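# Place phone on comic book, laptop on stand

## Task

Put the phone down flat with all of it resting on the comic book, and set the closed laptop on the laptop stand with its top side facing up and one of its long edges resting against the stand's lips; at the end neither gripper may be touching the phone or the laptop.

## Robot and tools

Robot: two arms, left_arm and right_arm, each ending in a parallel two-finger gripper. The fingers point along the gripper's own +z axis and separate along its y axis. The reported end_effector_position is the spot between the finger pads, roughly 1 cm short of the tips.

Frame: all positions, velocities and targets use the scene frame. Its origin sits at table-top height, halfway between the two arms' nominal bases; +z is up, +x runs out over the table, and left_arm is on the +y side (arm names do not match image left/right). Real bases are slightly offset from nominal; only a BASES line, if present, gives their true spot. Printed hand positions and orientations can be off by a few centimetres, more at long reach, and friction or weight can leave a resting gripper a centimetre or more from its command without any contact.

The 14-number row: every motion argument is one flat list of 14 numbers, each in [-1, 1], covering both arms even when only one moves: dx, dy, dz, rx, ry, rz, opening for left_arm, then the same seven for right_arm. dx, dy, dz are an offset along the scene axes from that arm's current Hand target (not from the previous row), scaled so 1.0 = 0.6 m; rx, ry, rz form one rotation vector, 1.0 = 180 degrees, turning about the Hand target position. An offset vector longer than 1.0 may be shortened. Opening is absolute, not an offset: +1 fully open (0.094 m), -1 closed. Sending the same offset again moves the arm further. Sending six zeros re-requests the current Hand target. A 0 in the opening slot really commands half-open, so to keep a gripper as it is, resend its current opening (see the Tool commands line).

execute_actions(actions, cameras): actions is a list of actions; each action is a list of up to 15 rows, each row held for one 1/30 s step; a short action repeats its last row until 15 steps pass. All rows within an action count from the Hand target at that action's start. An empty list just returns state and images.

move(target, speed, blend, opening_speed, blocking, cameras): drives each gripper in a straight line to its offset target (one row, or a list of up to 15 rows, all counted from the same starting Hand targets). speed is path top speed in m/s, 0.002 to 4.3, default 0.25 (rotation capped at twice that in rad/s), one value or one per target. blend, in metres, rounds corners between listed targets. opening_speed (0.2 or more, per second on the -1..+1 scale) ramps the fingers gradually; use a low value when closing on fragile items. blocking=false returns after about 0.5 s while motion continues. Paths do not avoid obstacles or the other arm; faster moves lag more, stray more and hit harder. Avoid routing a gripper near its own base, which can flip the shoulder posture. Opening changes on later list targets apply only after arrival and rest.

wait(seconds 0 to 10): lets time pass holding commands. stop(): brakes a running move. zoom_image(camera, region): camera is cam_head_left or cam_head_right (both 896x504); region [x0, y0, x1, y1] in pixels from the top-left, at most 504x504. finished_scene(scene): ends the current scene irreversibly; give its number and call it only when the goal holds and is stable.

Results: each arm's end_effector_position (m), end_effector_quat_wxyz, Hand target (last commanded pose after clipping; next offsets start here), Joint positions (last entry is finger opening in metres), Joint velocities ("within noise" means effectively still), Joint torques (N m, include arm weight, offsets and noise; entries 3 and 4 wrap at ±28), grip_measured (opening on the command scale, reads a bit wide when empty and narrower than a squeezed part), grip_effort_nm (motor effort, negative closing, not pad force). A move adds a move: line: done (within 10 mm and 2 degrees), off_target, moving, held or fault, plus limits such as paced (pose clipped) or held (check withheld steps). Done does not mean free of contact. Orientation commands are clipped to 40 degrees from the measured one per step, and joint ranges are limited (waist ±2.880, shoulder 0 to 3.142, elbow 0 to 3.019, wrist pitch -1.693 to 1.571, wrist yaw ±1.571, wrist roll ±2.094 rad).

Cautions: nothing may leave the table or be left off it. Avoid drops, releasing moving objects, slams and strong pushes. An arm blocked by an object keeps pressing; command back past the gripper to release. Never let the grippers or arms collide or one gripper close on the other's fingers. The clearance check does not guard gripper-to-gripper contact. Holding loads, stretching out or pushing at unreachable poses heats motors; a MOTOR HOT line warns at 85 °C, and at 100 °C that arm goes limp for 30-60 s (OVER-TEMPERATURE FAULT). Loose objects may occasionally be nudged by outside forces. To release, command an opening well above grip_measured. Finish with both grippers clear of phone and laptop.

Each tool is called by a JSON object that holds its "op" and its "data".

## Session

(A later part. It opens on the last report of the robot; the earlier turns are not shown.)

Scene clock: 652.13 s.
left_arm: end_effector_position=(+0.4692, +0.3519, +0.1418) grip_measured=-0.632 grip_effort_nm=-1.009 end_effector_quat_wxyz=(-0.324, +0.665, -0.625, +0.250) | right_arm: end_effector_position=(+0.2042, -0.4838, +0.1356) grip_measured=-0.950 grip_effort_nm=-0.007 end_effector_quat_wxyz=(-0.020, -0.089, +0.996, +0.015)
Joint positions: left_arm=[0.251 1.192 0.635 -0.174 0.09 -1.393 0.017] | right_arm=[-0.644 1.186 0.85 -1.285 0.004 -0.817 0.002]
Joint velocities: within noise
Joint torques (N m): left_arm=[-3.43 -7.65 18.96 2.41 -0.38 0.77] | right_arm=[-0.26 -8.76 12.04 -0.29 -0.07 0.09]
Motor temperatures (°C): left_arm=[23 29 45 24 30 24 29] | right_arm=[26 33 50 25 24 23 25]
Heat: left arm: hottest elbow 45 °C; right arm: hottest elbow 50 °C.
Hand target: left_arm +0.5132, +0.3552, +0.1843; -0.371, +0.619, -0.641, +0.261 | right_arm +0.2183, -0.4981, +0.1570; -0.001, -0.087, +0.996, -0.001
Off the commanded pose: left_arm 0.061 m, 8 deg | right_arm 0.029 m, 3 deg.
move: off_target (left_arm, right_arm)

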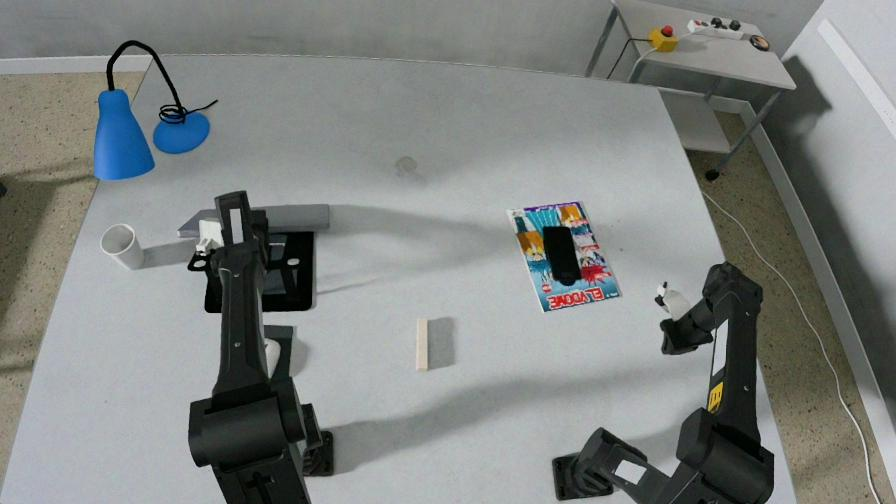

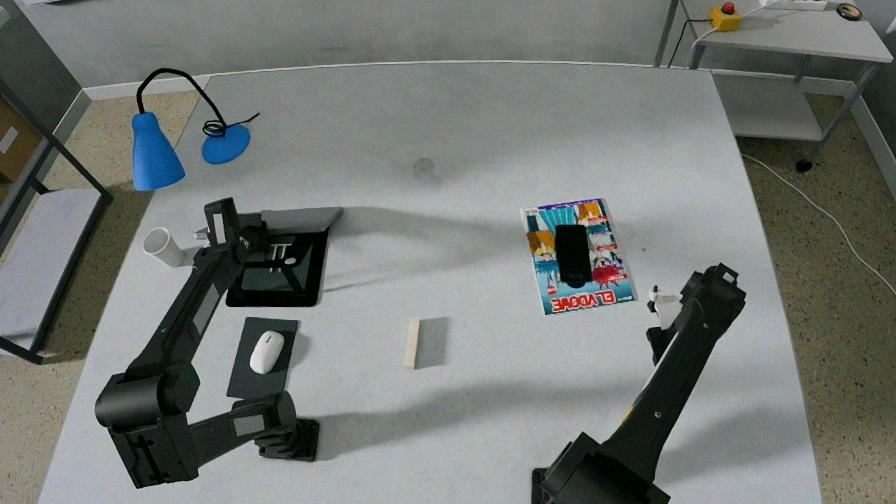

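{"op": "move", "data": {"target": [[0.025,0.0,-0.01,0.0,0.0,0,-0.87, 0,0,0,0,0,0,-0.95]], "speed": 0.05}}

{"op": "zoom_image", "data": {"camera": "cam_head_left", "region": [140, 150, 340, 300]}}

{"op": "zoom_image", "data": {"camera": "cam_head_right", "region": [160, 150, 360, 300]}}

Scene clock: 656.20 s.
left_arm: end_effector_position=(+0.4815, +0.3551, +0.1407) grip_measured=-0.632 grip_effort_nm=-1.009 end_effector_quat_wxyz=(-0.327, +0.664, -0.625, +0.249) | right_arm: end_effector_position=(+0.2042, -0.4838, +0.1356) grip_measured=-0.950 grip_effort_nm=-0.002 end_effector_quat_wxyz=(-0.020, -0.089, +0.996, +0.015)
Joint positions: left_arm=[0.247 1.231 0.66 -0.156 0.083 -1.393 0.017] | right_arm=[-0.644 1.186 0.85 -1.285 0.004 -0.817 0.002]
Joint velocities: within noise
Joint torques (N m): left_arm=[-3.55 -7.36 18.63 2.91 -0.42 0.63] | right_arm=[-0.26 -8.82 12.05 -0.28 -0.08 0.09]
Motor temperatures (°C): left_arm=[23 29 46 24 30 24 29] | right_arm=[26 33 50 25 24 23 25]
Heat: left arm: hottest elbow 46 °C; right arm: hottest elbow 50 °C.
Hand target: left_arm +0.5282, +0.3550, +0.1783; -0.371, +0.619, -0.641, +0.261 | right_arm +0.2183, -0.4981, +0.1570; -0.001, -0.087, +0.996, -0.001
Off the commanded pose: left_arm 0.060 m, 8 deg | right_arm 0.029 m, 3 deg.
move: off_target (left_arm, right_arm)

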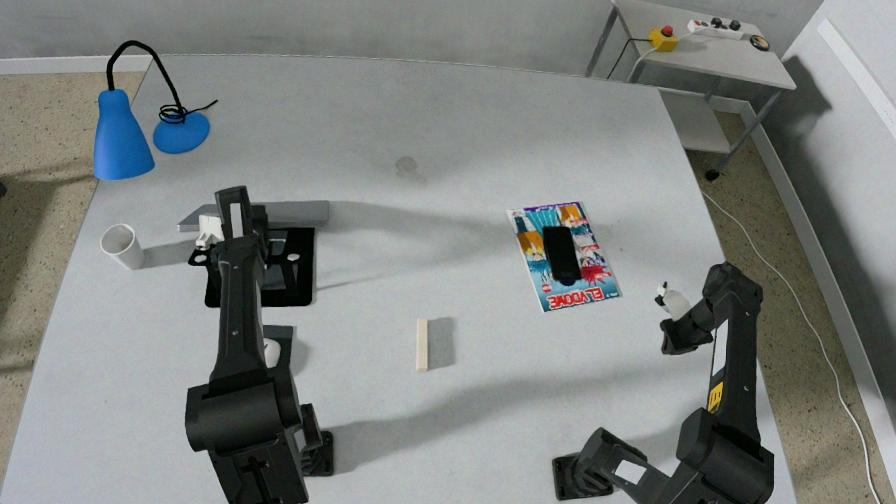

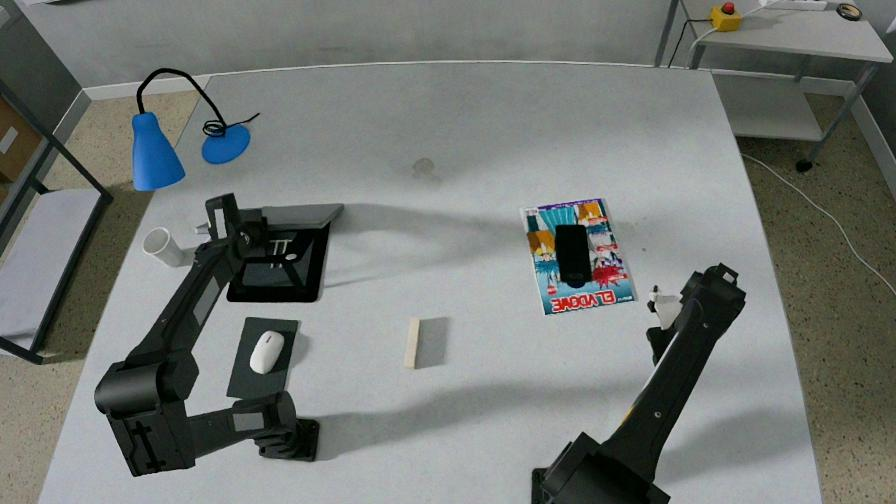

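Scaled by 2.520.

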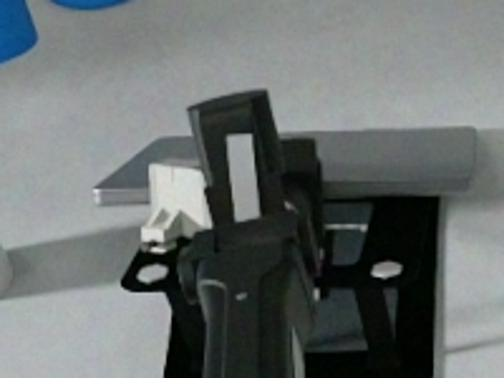

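Scaled by 2.520.

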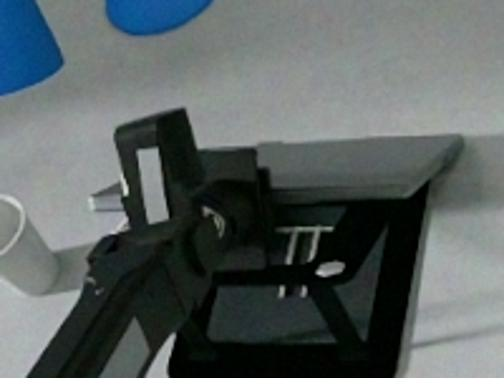

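{"op": "move", "data": {"target": [[-0.055,0.0,-0.08,0.0,-0.02,0,-0.87, 0,0,0,0,0,0,-0.95]], "speed": 0.05}}

{"op": "zoom_image", "data": {"camera": "cam_head_left", "region": [140, 150, 340, 300]}}

{"op": "zoom_image", "data": {"camera": "cam_head_right", "region": [160, 150, 360, 300]}}

Scene clock: 667.43 s.
left_arm: end_effector_position=(+0.4921, +0.3541, +0.1382) grip_measured=-0.632 grip_effort_nm=-1.009 end_effector_quat_wxyz=(-0.373, +0.630, -0.620, +0.281) | right_arm: end_effector_position=(+0.2042, -0.4838, +0.1356) grip_measured=-0.950 grip_effort_nm=-0.002 end_effector_quat_wxyz=(-0.020, -0.089, +0.996, +0.015)
Joint positions: left_arm=[0.247 1.261 0.599 0.059 0.105 -1.366 0.017] | right_arm=[-0.644 1.186 0.85 -1.285 0.004 -0.817 0.002]
Joint velocities: within noise
Joint torques (N m): left_arm=[-0.85 -8 8.18 4.4 0.07 0.51] | right_arm=[-0.21 -8.7 12.05 -0.25 -0.08 0.08]
Motor temperatures (°C): left_arm=[23 28 45 24 29 24 29] | right_arm=[26 33 50 25 24 23 25]
Heat: left arm: hottest elbow 45 °C; right arm: hottest elbow 50 °C.
Hand target: left_arm +0.4952, +0.3550, +0.1302; -0.390, +0.611, -0.629, +0.281 | right_arm +0.2183, -0.4981, +0.1570; -0.001, -0.087, +0.996, -0.001
Off the commanded pose: left_arm 0.009 m, 3 deg | right_arm 0.029 m, 3 deg.
move: off_target (left_arm, right_arm)

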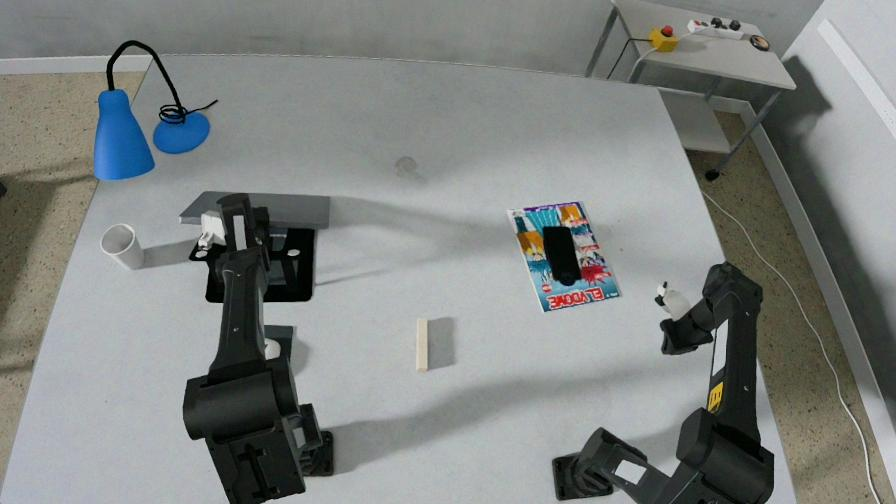

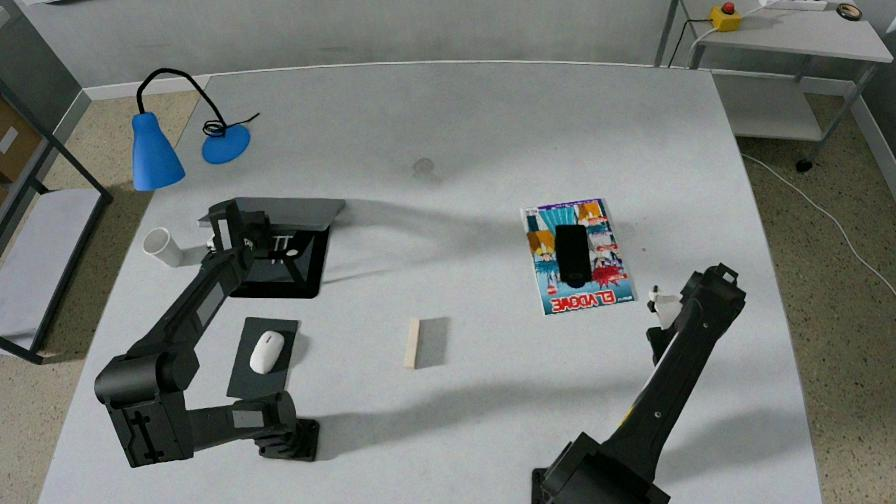

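Scaled by 2.520.

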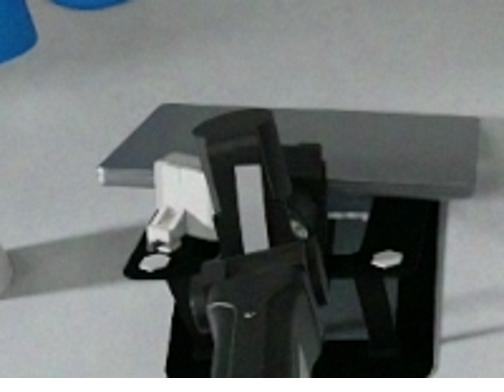

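Scaled by 2.520.

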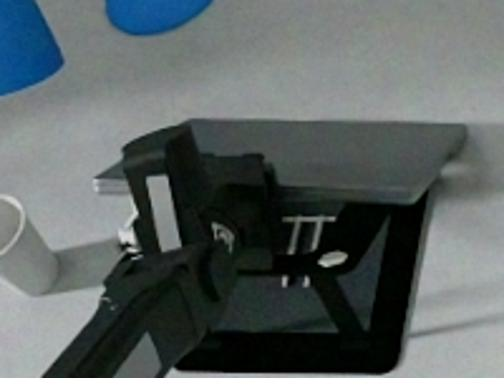

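{"op": "move", "data": {"target": [[0,0.0,0,0.0,0,0,-0.3, 0,0,0,0,0,0,-0.95]], "speed": 0.05, "opening_speed": 0.25}}

{"op": "zoom_image", "data": {"camera": "cam_head_left", "region": [140, 150, 340, 300]}}

{"op": "zoom_image", "data": {"camera": "cam_head_right", "region": [160, 150, 360, 300]}}

Scene clock: 677.47 s.
left_arm: end_effector_position=(+0.4958, +0.3560, +0.1410) grip_measured=-0.302 grip_effort_nm=0.071 end_effector_quat_wxyz=(-0.388, +0.623, -0.616, +0.286) | right_arm: end_effector_position=(+0.2042, -0.4838, +0.1356) grip_measured=-0.950 grip_effort_nm=0.002 end_effector_quat_wxyz=(-0.020, -0.089, +0.996, +0.015)
Joint positions: left_arm=[0.248 1.269 0.592 0.11 0.102 -1.362 0.033] | right_arm=[-0.644 1.186 0.85 -1.285 0.004 -0.817 0.002]
Joint velocities: within noise
Joint torques (N m): left_arm=[-1.26 -8.12 8.57 2.78 0.27 0.4] | right_arm=[-0.21 -8.82 12.07 -0.28 -0.08 0.09]
Motor temperatures (°C): left_arm=[23 28 43 25 29 24 29] | right_arm=[26 33 51 25 24 23 25]
Heat: left arm: hottest elbow 43 °C; right arm: hottest elbow 51 °C.
Hand target: left_arm +0.4952, +0.3551, +0.1304; -0.390, +0.611, -0.629, +0.281 | right_arm +0.2183, -0.4981, +0.1570; -0.001, -0.087, +0.996, -0.001
Off the commanded pose: left_arm 0.011 m, 2 deg | right_arm 0.029 m, 3 deg.
move: off_target (left_arm, right_arm)

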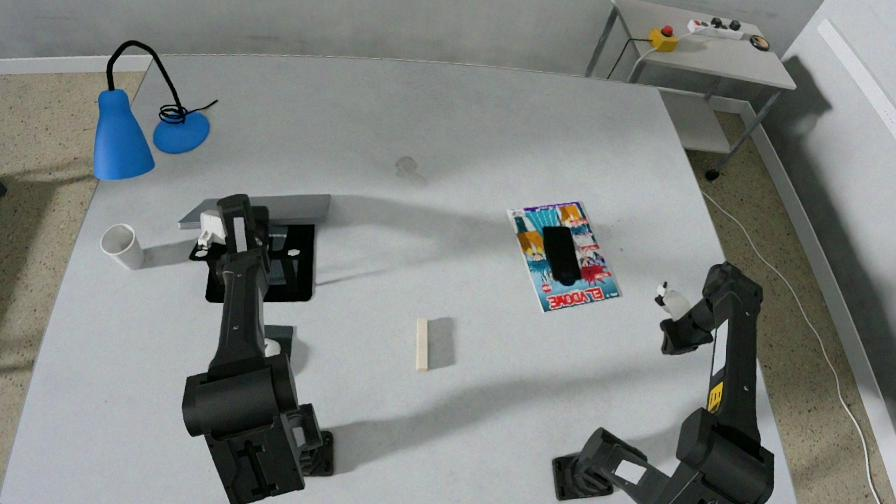

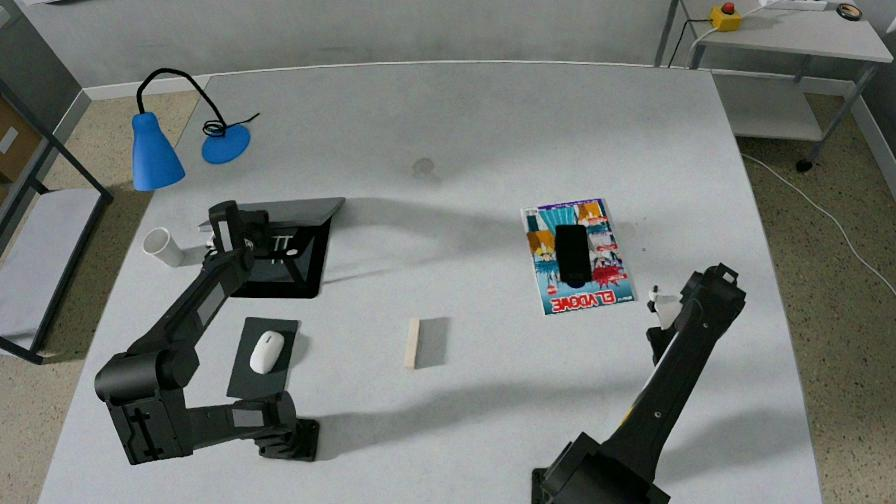

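Scaled by 2.520.

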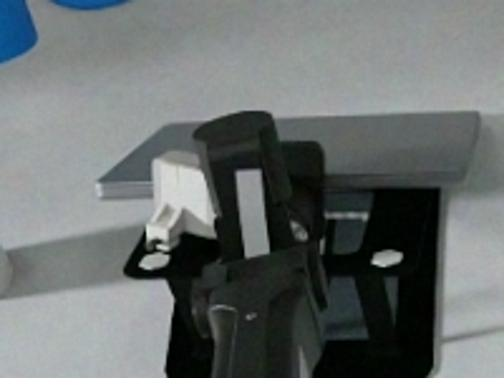

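Scaled by 2.520.

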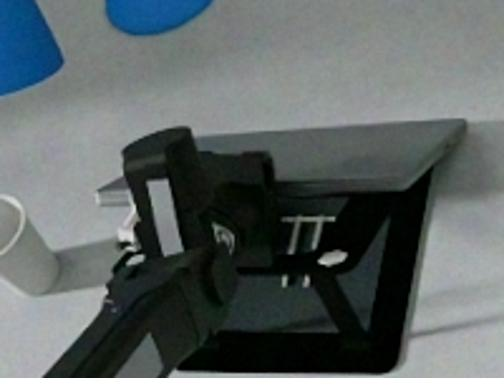

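{"op": "move", "data": {"target": [[-0.15,0.0,0.09,0.0,0,0,-0.3, 0,0,0,0,0,0,-0.95]], "speed": 0.05}}

{"op": "zoom_image", "data": {"camera": "cam_head_left", "region": [140, 150, 340, 300]}}

{"op": "zoom_image", "data": {"camera": "cam_head_right", "region": [160, 150, 360, 300]}}

Scene clock: 685.27 s.
left_arm: end_effector_position=(+0.4113, +0.3514, +0.1870) grip_measured=-0.301 grip_effort_nm=0.076 end_effector_quat_wxyz=(-0.390, +0.608, -0.629, +0.286) | right_arm: end_effector_position=(+0.2042, -0.4838, +0.1356) grip_measured=-0.950 grip_effort_nm=0.002 end_effector_quat_wxyz=(-0.020, -0.089, +0.996, +0.015)
Joint positions: left_arm=[0.333 0.899 0.494 -0.167 0.19 -1.279 0.033] | right_arm=[-0.644 1.186 0.85 -1.285 0.004 -0.817 0.002]
Joint velocities: within noise
Joint torques (N m): left_arm=[-0.38 -7.24 10.32 1.43 0.08 0.12] | right_arm=[-0.32 -8.82 12.04 -0.28 -0.08 0.09]
Motor temperatures (°C): left_arm=[23 28 42 24 29 24 29] | right_arm=[26 33 51 25 24 23 25]
Heat: left arm: hottest elbow 42 °C; right arm: hottest elbow 51 °C.
Hand target: left_arm +0.4052, +0.3550, +0.1843; -0.390, +0.611, -0.629, +0.281 | right_arm +0.2183, -0.4981, +0.1570; -0.001, -0.087, +0.996, -0.001
Off the commanded pose: left_arm 0.008 m, 1 deg | right_arm 0.029 m, 3 deg.
move: off_target (right_arm)

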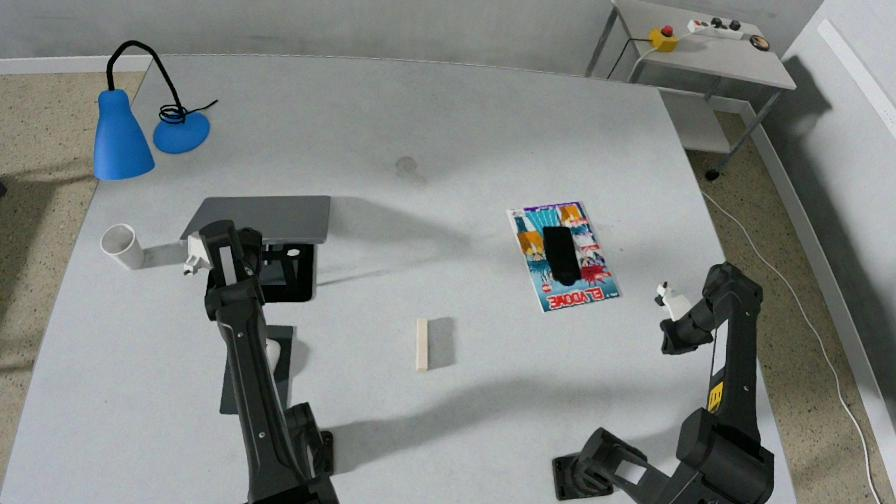

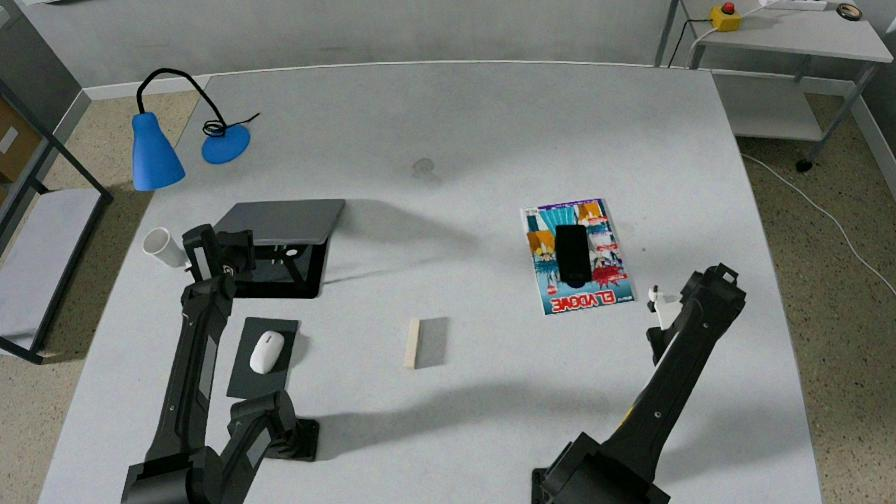

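Scaled by 2.520.

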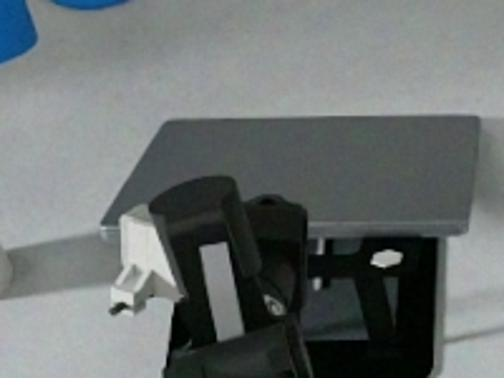

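Scaled by 2.520.

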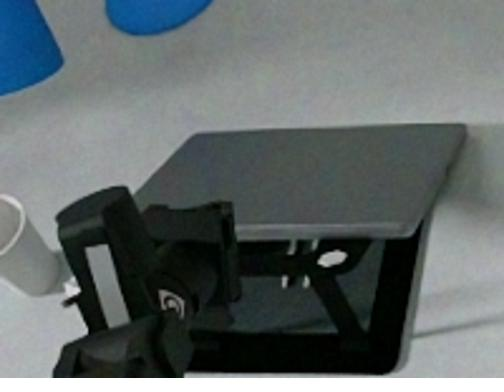

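{"op": "move", "data": {"target": [[-0.1,0.0,0.06,0.0,0,0,-0.3, 0,0,0,0,0,0,-0.95],[-0.2,0.02,0.25,0.0,0,0,-0.95, 0,0,0,0,0,0,-0.95]], "speed": 0.15}}

{"op": "zoom_image", "data": {"camera": "cam_head_left", "region": [160, 170, 350, 310]}}

{"op": "zoom_image", "data": {"camera": "cam_head_right", "region": [180, 170, 370, 310]}}

Scene clock: 692.60 s.
left_arm: end_effector_position=(+0.2830, +0.3598, +0.2928) grip_measured=-0.947 grip_effort_nm=-0.081 end_effector_quat_wxyz=(-0.358, +0.625, -0.633, +0.282) | right_arm: end_effector_position=(+0.2042, -0.4838, +0.1356) grip_measured=-0.950 grip_effort_nm=-0.002 end_effector_quat_wxyz=(-0.020, -0.089, +0.996, +0.015)
Joint positions: left_arm=[0.704 0.498 0.685 -0.91 0.492 -1.051 0.002] | right_arm=[-0.644 1.186 0.85 -1.285 0.004 -0.817 0.002]
Joint velocities: within noise
Joint torques (N m): left_arm=[-0.73 -0.73 18.8 1.1 0.25 0.16] | right_arm=[-0.32 -8.7 12.05 -0.28 -0.09 0.09]
Motor temperatures (°C): left_arm=[23 28 43 24 29 24 29] | right_arm=[26 33 51 25 24 23 25]
Heat: left arm: hottest elbow 43 °C; right arm: hottest elbow 51 °C.
Hand target: left_arm +0.2852, +0.3670, +0.3343; -0.390, +0.611, -0.629, +0.281 | right_arm +0.2183, -0.4981, +0.1570; -0.001, -0.087, +0.996, -0.001
Off the commanded pose: left_arm 0.042 m, 4 deg | right_arm 0.029 m, 3 deg.
move: off_target (left_arm, right_arm); target 2's new opening was sent with left_arm's hand 0.042 m and 4 deg from that target

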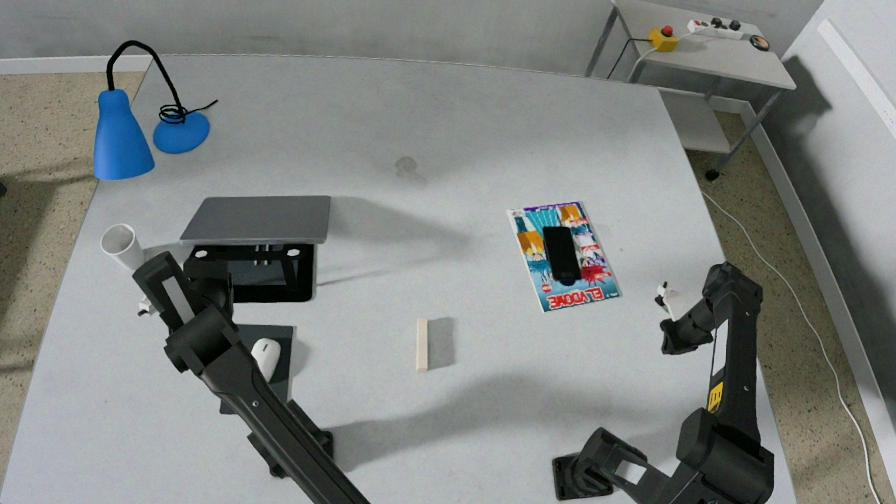

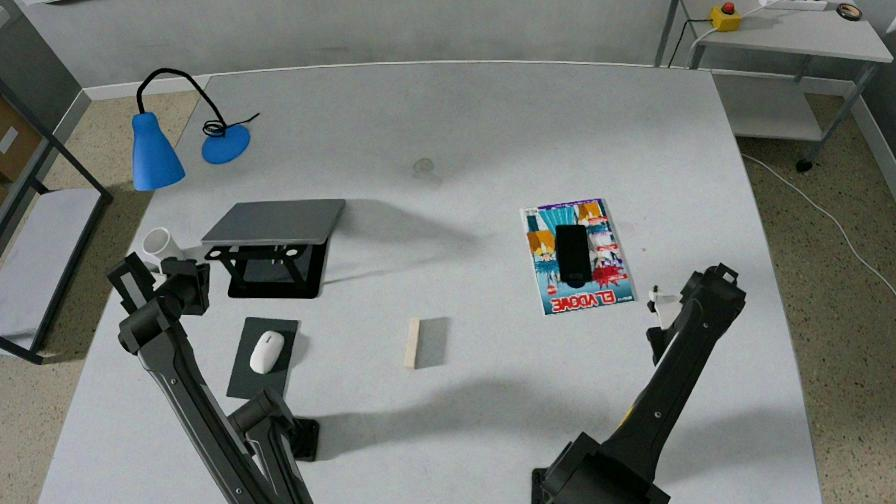

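Scaled by 2.653.

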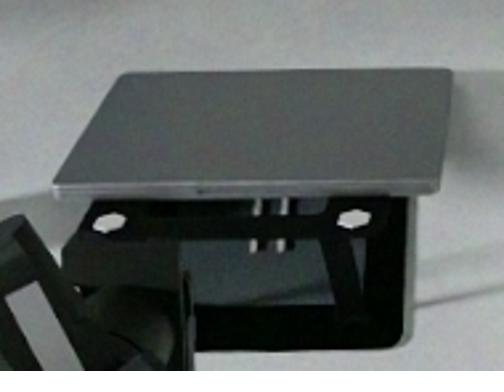

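Scaled by 2.653.

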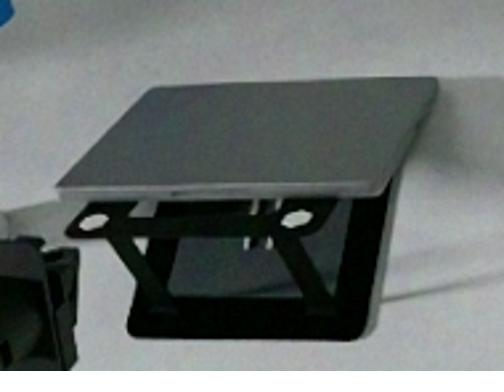

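{"op": "move", "data": {"target": [[0.27,0.0,0.0,-0.025,0.157,0.005,-0.95, 0,0,0,0,0,0,-0.95],[0.71,0.0,-0.1,-0.05,0.3,0.009,-0.95, 0,0,0,0,0,0,-0.95]], "speed": 0.2, "blend": 0.05}}

{"op": "zoom_image", "data": {"camera": "cam_head_left", "region": [160, 120, 350, 260]}}

{"op": "zoom_image", "data": {"camera": "cam_head_right", "region": [180, 120, 370, 260]}}

Scene clock: 728.13 s.
left_arm: end_effector_position=(+0.6996, +0.3721, +0.2462) grip_measured=-0.948 grip_effort_nm=-0.085 end_effector_quat_wxyz=(-0.041, +0.708, -0.704, +0.031) | right_arm: end_effector_position=(+0.2042, -0.4838, +0.1356) grip_measured=-0.950 grip_effort_nm=-0.007 end_effector_quat_wxyz=(-0.020, -0.089, +0.996, +0.015)
Joint positions: left_arm=[0.164 2.135 2.338 -1.67 0.005 -1.383 0.002] | right_arm=[-0.644 1.186 0.85 -1.285 0.004 -0.817 0.002]
Joint velocities: within noise
Joint torques (N m): left_arm=[-2.14 -23.47 16.87 -0.02 -0.18 -0.08] | right_arm=[-0.26 -8.82 12.04 -0.29 -0.08 0.09]
Motor temperatures (°C): left_arm=[23 27 49 24 29 24 28] | right_arm=[26 33 51 25 24 23 25]
Heat: left arm: hottest elbow 49 °C; right arm: hottest elbow 51 °C.
Hand target: left_arm +0.7112, +0.3669, +0.2742; -0.019, +0.708, -0.706, +0.014 | right_arm +0.2183, -0.4981, +0.1570; -0.001, -0.087, +0.996, -0.001
Off the commanded pose: left_arm 0.031 m, 3 deg | right_arm 0.029 m, 3 deg.
joint sent to its limit (left arm) — joint 4 (wrist pitch), lower limit. The joint targets are off in orientation, not in position.
move: off_target (left_arm, right_arm)

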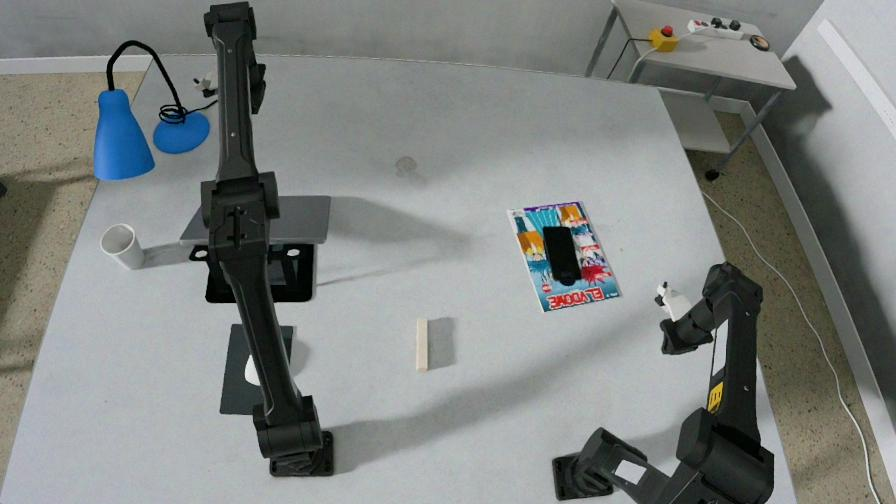

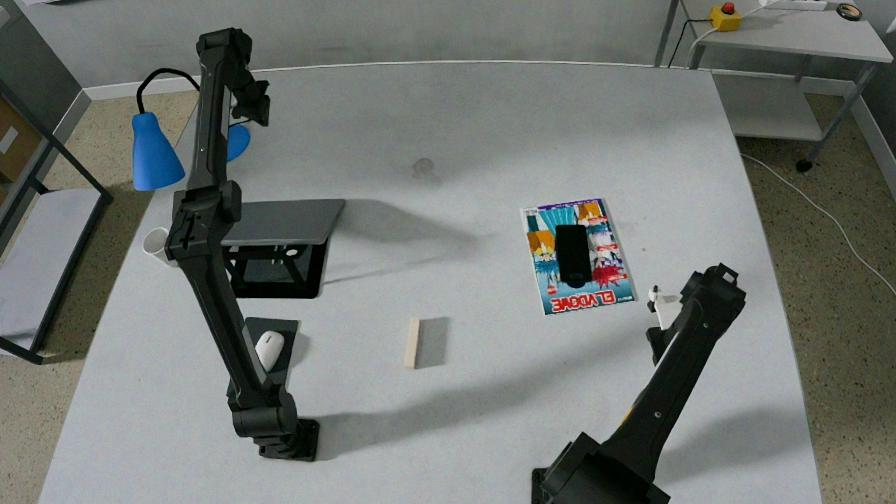

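Scaled by 2.653.

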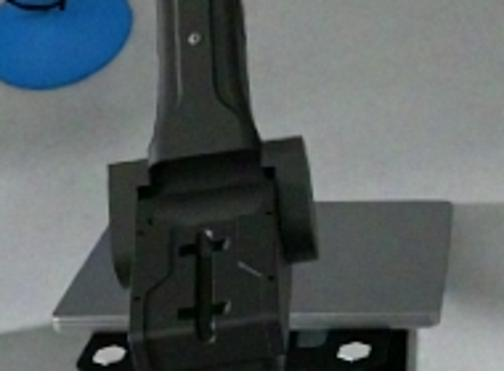

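Scaled by 2.653.

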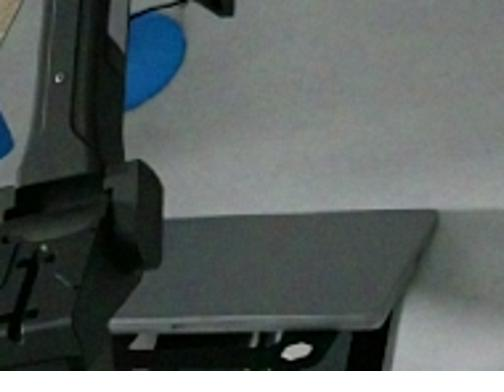

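{"op": "move", "data": {"target": [[0.0,0.0,-0.33,0,0,0,-0.95, 0,0,0,0,0,0,-0.95]], "speed": 0.15}}

{"op": "zoom_image", "data": {"camera": "cam_head_left", "region": [160, 120, 350, 260]}}

{"op": "zoom_image", "data": {"camera": "cam_head_right", "region": [180, 120, 370, 260]}}

Scene clock: 733.20 s.
left_arm: end_effector_position=(+0.7077, +0.3738, +0.0774) grip_measured=-0.948 grip_effort_nm=-0.081 end_effector_quat_wxyz=(-0.015, +0.709, -0.705, +0.013) | right_arm: end_effector_position=(+0.2042, -0.4838, +0.1356) grip_measured=-0.950 grip_effort_nm=-0.002 end_effector_quat_wxyz=(-0.020, -0.089, +0.996, +0.015)
Joint positions: left_arm=[0.164 2.218 2.038 -1.352 0.005 -1.384 0.002] | right_arm=[-0.644 1.186 0.85 -1.285 0.004 -0.817 0.002]
Joint velocities: within noise
Joint torques (N m): left_arm=[-2.2 -24.59 10.06 0.87 -0.19 -0.02] | right_arm=[-0.26 -8.82 12.04 -0.25 -0.08 0.09]
Motor temperatures (°C): left_arm=[23 28 48 24 29 24 28] | right_arm=[26 33 51 25 24 23 25]
Heat: left arm: hottest elbow 48 °C; right arm: hottest elbow 51 °C.
Hand target: left_arm +0.7113, +0.3670, +0.0764; -0.019, +0.708, -0.706, +0.014 | right_arm +0.2183, -0.4981, +0.1570; -0.001, -0.087, +0.996, -0.001
Off the commanded pose: left_arm 0.008 m, 1 deg | right_arm 0.029 m, 3 deg.
move: off_target (right_arm)

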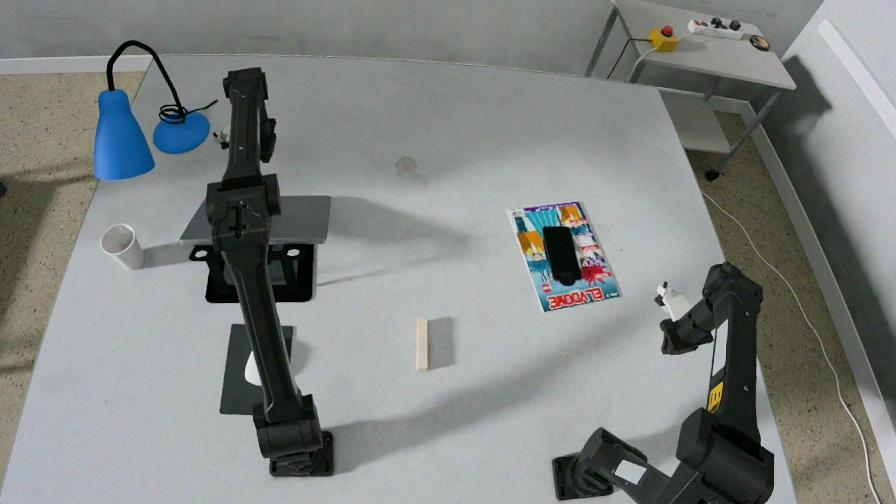

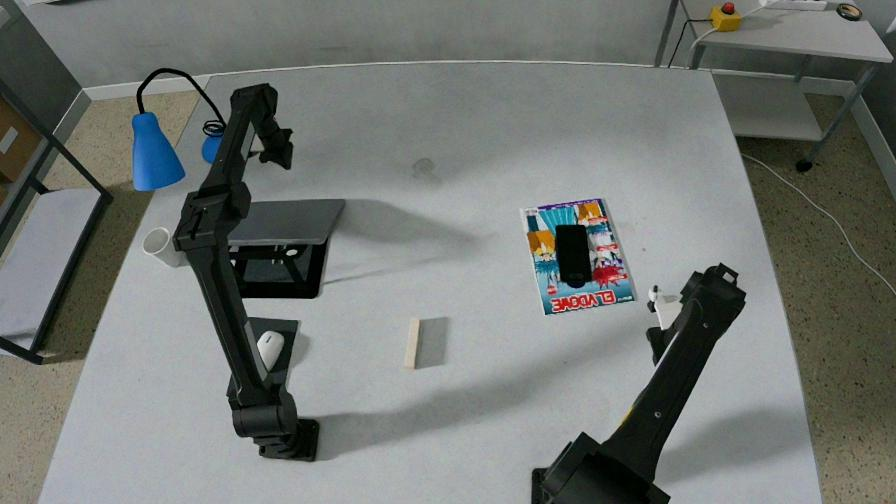

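Scaled by 2.653.

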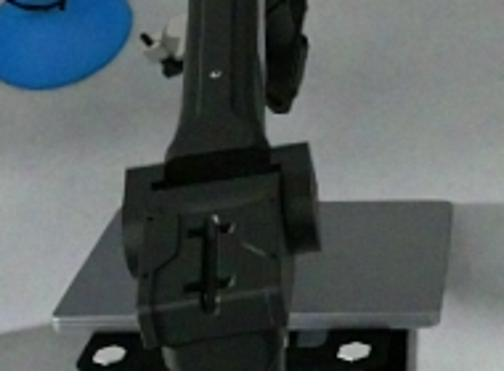

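Scaled by 2.653.

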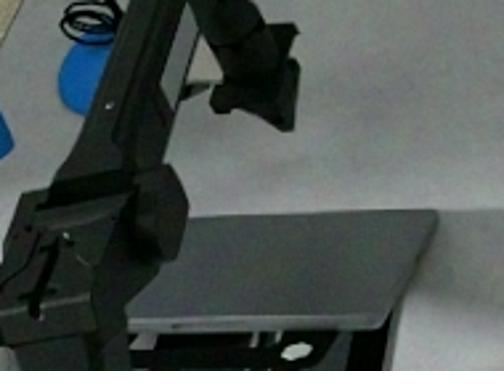

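{"op": "move", "data": {"target": [[-0.05,0.0,-0.035,0,0,0,-0.95, 0,0,0,0,0,0,-0.95],[-0.16,0.0,-0.035,0,0,0,-0.95, 0,0,0,0,0,0,-0.95]], "speed": 0.06}}

{"op": "zoom_image", "data": {"camera": "cam_head_left", "region": [160, 120, 350, 260]}}

{"op": "zoom_image", "data": {"camera": "cam_head_right", "region": [180, 120, 370, 260]}}

Scene clock: 739.83 s.
left_arm: end_effector_position=(+0.6188, +0.3578, +0.0466) grip_measured=-0.948 grip_effort_nm=-0.071 end_effector_quat_wxyz=(-0.011, +0.706, -0.708, +0.010) | right_arm: end_effector_position=(+0.2042, -0.4838, +0.1356) grip_measured=-0.950 grip_effort_nm=-0.002 end_effector_quat_wxyz=(-0.020, -0.089, +0.996, +0.015)
Joint positions: left_arm=[0.167 2.004 1.591 -1.129 0.005 -1.371 0.002] | right_arm=[-0.644 1.186 0.85 -1.285 0.004 -0.817 0.002]
Joint velocities: within noise
Joint torques (N m): left_arm=[-0.15 -23.18 8.23 1.01 -0.13 0.11] | right_arm=[-0.26 -8.76 12.05 -0.28 -0.09 0.09]
Motor temperatures (°C): left_arm=[23 29 47 24 29 24 28] | right_arm=[26 33 52 25 24 23 25]
Heat: left arm: hottest elbow 47 °C; right arm: hottest elbow 52 °C.
Hand target: left_arm +0.6153, +0.3670, +0.0554; -0.019, +0.708, -0.706, +0.014 | right_arm +0.2183, -0.4981, +0.1570; -0.001, -0.087, +0.996, -0.001
Off the commanded pose: left_arm 0.013 m, 1 deg | right_arm 0.029 m, 3 deg.
move: off_target (left_arm, right_arm)

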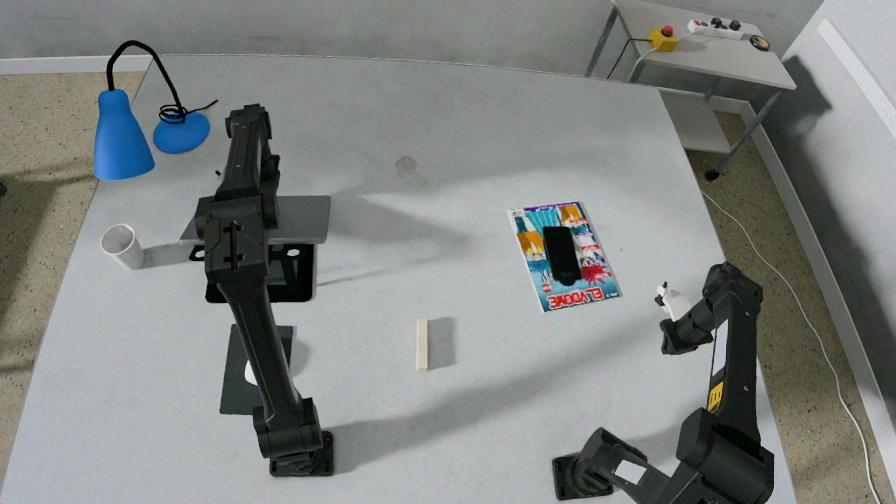

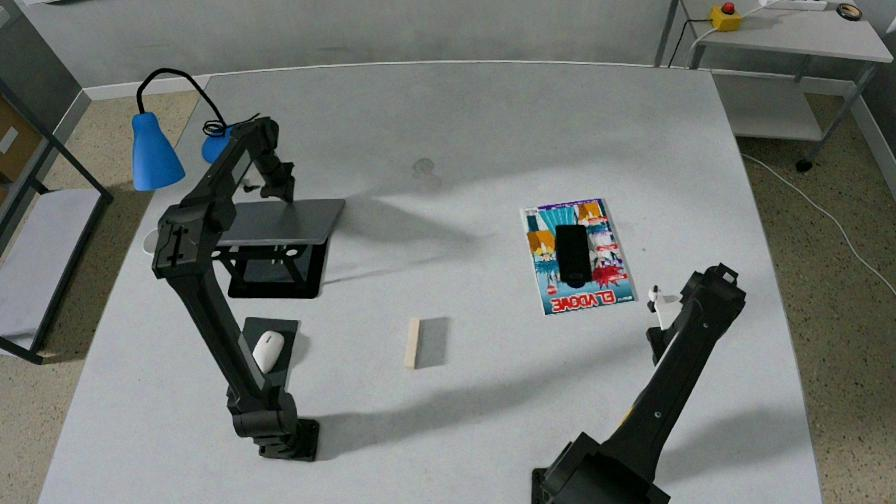

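Scaled by 2.653.

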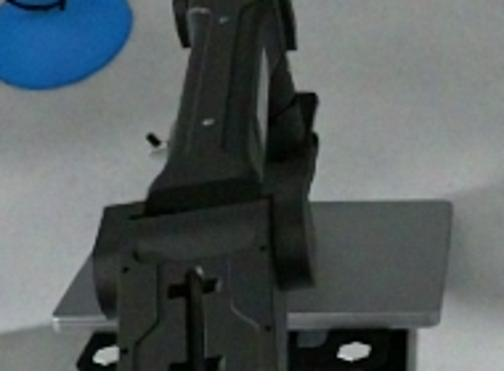

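Scaled by 2.653.

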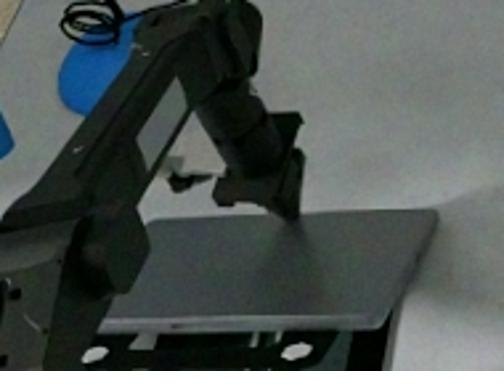

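{"op": "move", "data": {"target": [[0.04,0.0,0.1,0,0,0,-0.95, 0,0,0,0,0,0,-0.95],[0.13,0.0,0.12,0,0,0,-0.95, 0,0,0,0,0,0,-0.95]], "speed": 0.15}}

{"op": "zoom_image", "data": {"camera": "cam_head_left", "region": [265, 180, 345, 260]}}

{"op": "zoom_image", "data": {"camera": "cam_head_right", "region": [270, 180, 350, 260]}}

{"op": "zoom_image", "data": {"camera": "cam_head_right", "region": [200, 190, 280, 270]}}

Scene clock: 762.57 s.
left_arm: end_effector_position=(+0.6730, +0.3685, +0.1029) grip_measured=-0.948 grip_effort_nm=-0.066 end_effector_quat_wxyz=(+0.004, +0.708, -0.706, +0.000) | right_arm: end_effector_position=(+0.2042, -0.4838, +0.1356) grip_measured=-0.950 grip_effort_nm=-0.002 end_effector_quat_wxyz=(-0.020, -0.089, +0.996, +0.015)
Joint positions: left_arm=[0.167 2.129 1.952 -1.4 0.005 -1.378 0.002] | right_arm=[-0.644 1.186 0.85 -1.285 0.004 -0.817 0.002]
Joint velocities: within noise
Joint torques (N m): left_arm=[-1.61 -24.23 16.73 -0.34 -0.21 -0.1] | right_arm=[-0.26 -8.76 12.05 -0.27 -0.09 0.09]
Motor temperatures (°C): left_arm=[23 31 42 24 28 24 28] | right_arm=[26 33 52 25 24 23 25]
Heat: left arm: hottest elbow 42 °C; right arm: hottest elbow 52 °C.
Hand target: left_arm +0.6933, +0.3670, +0.1273; -0.019, +0.708, -0.706, +0.014 | right_arm +0.2183, -0.4981, +0.1570; -0.001, -0.087, +0.996, -0.001
Off the commanded pose: left_arm 0.032 m, 3 deg | right_arm 0.029 m, 3 deg.
move: off_target (left_arm, right_arm)

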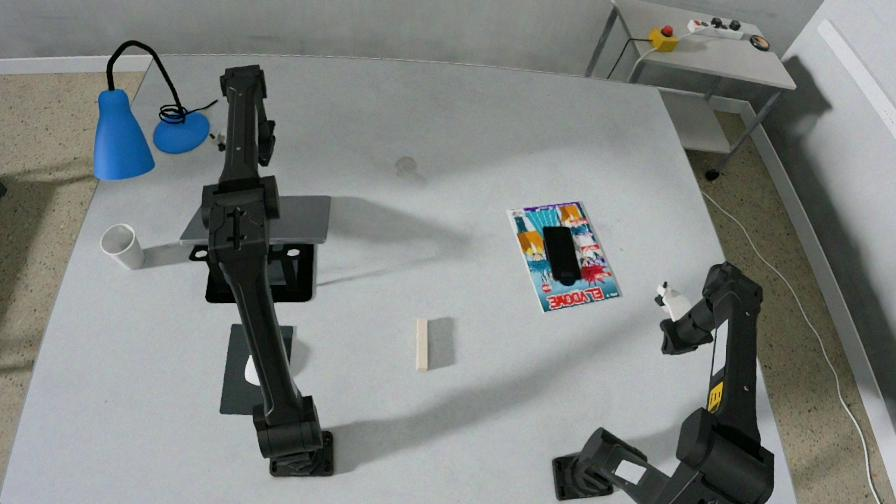

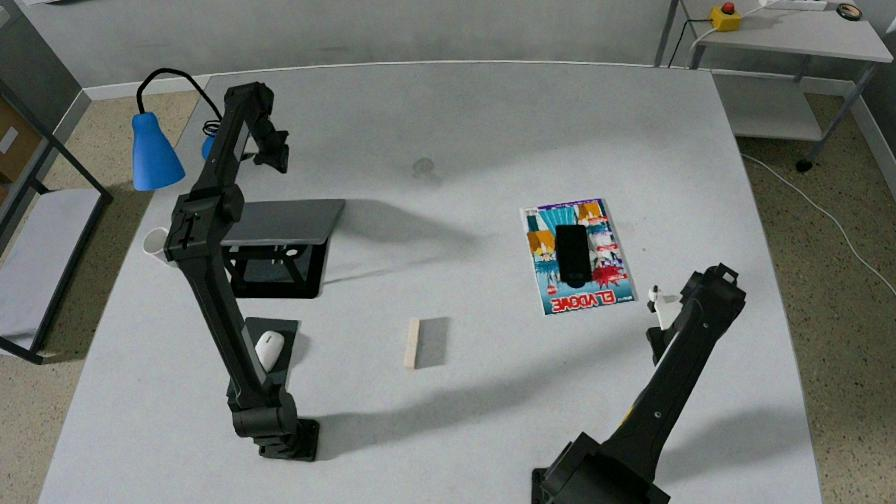

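Scaled by 6.300.

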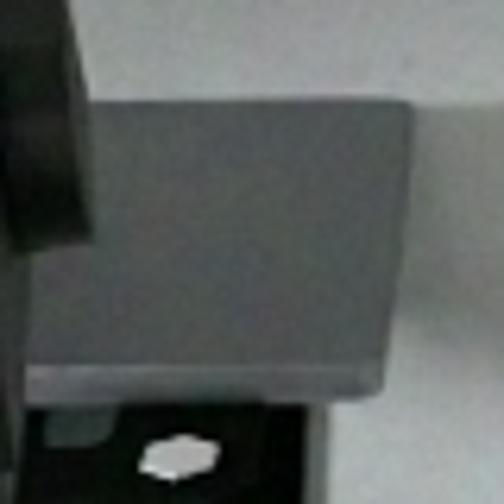

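Scaled by 6.300.

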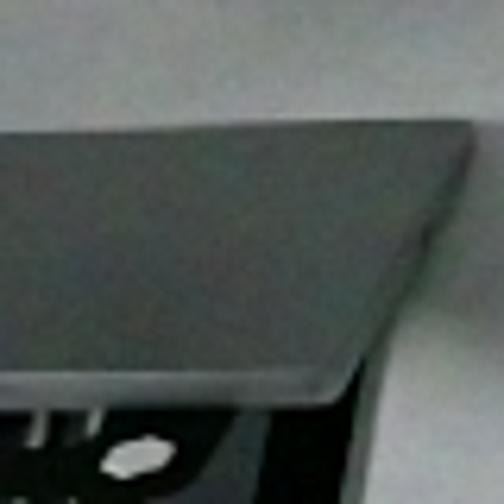

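Scaled by 6.300.

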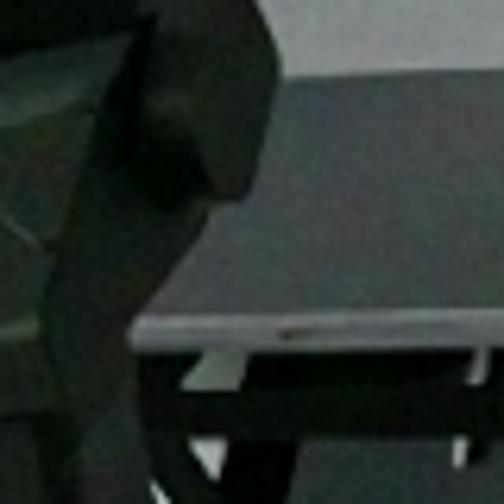

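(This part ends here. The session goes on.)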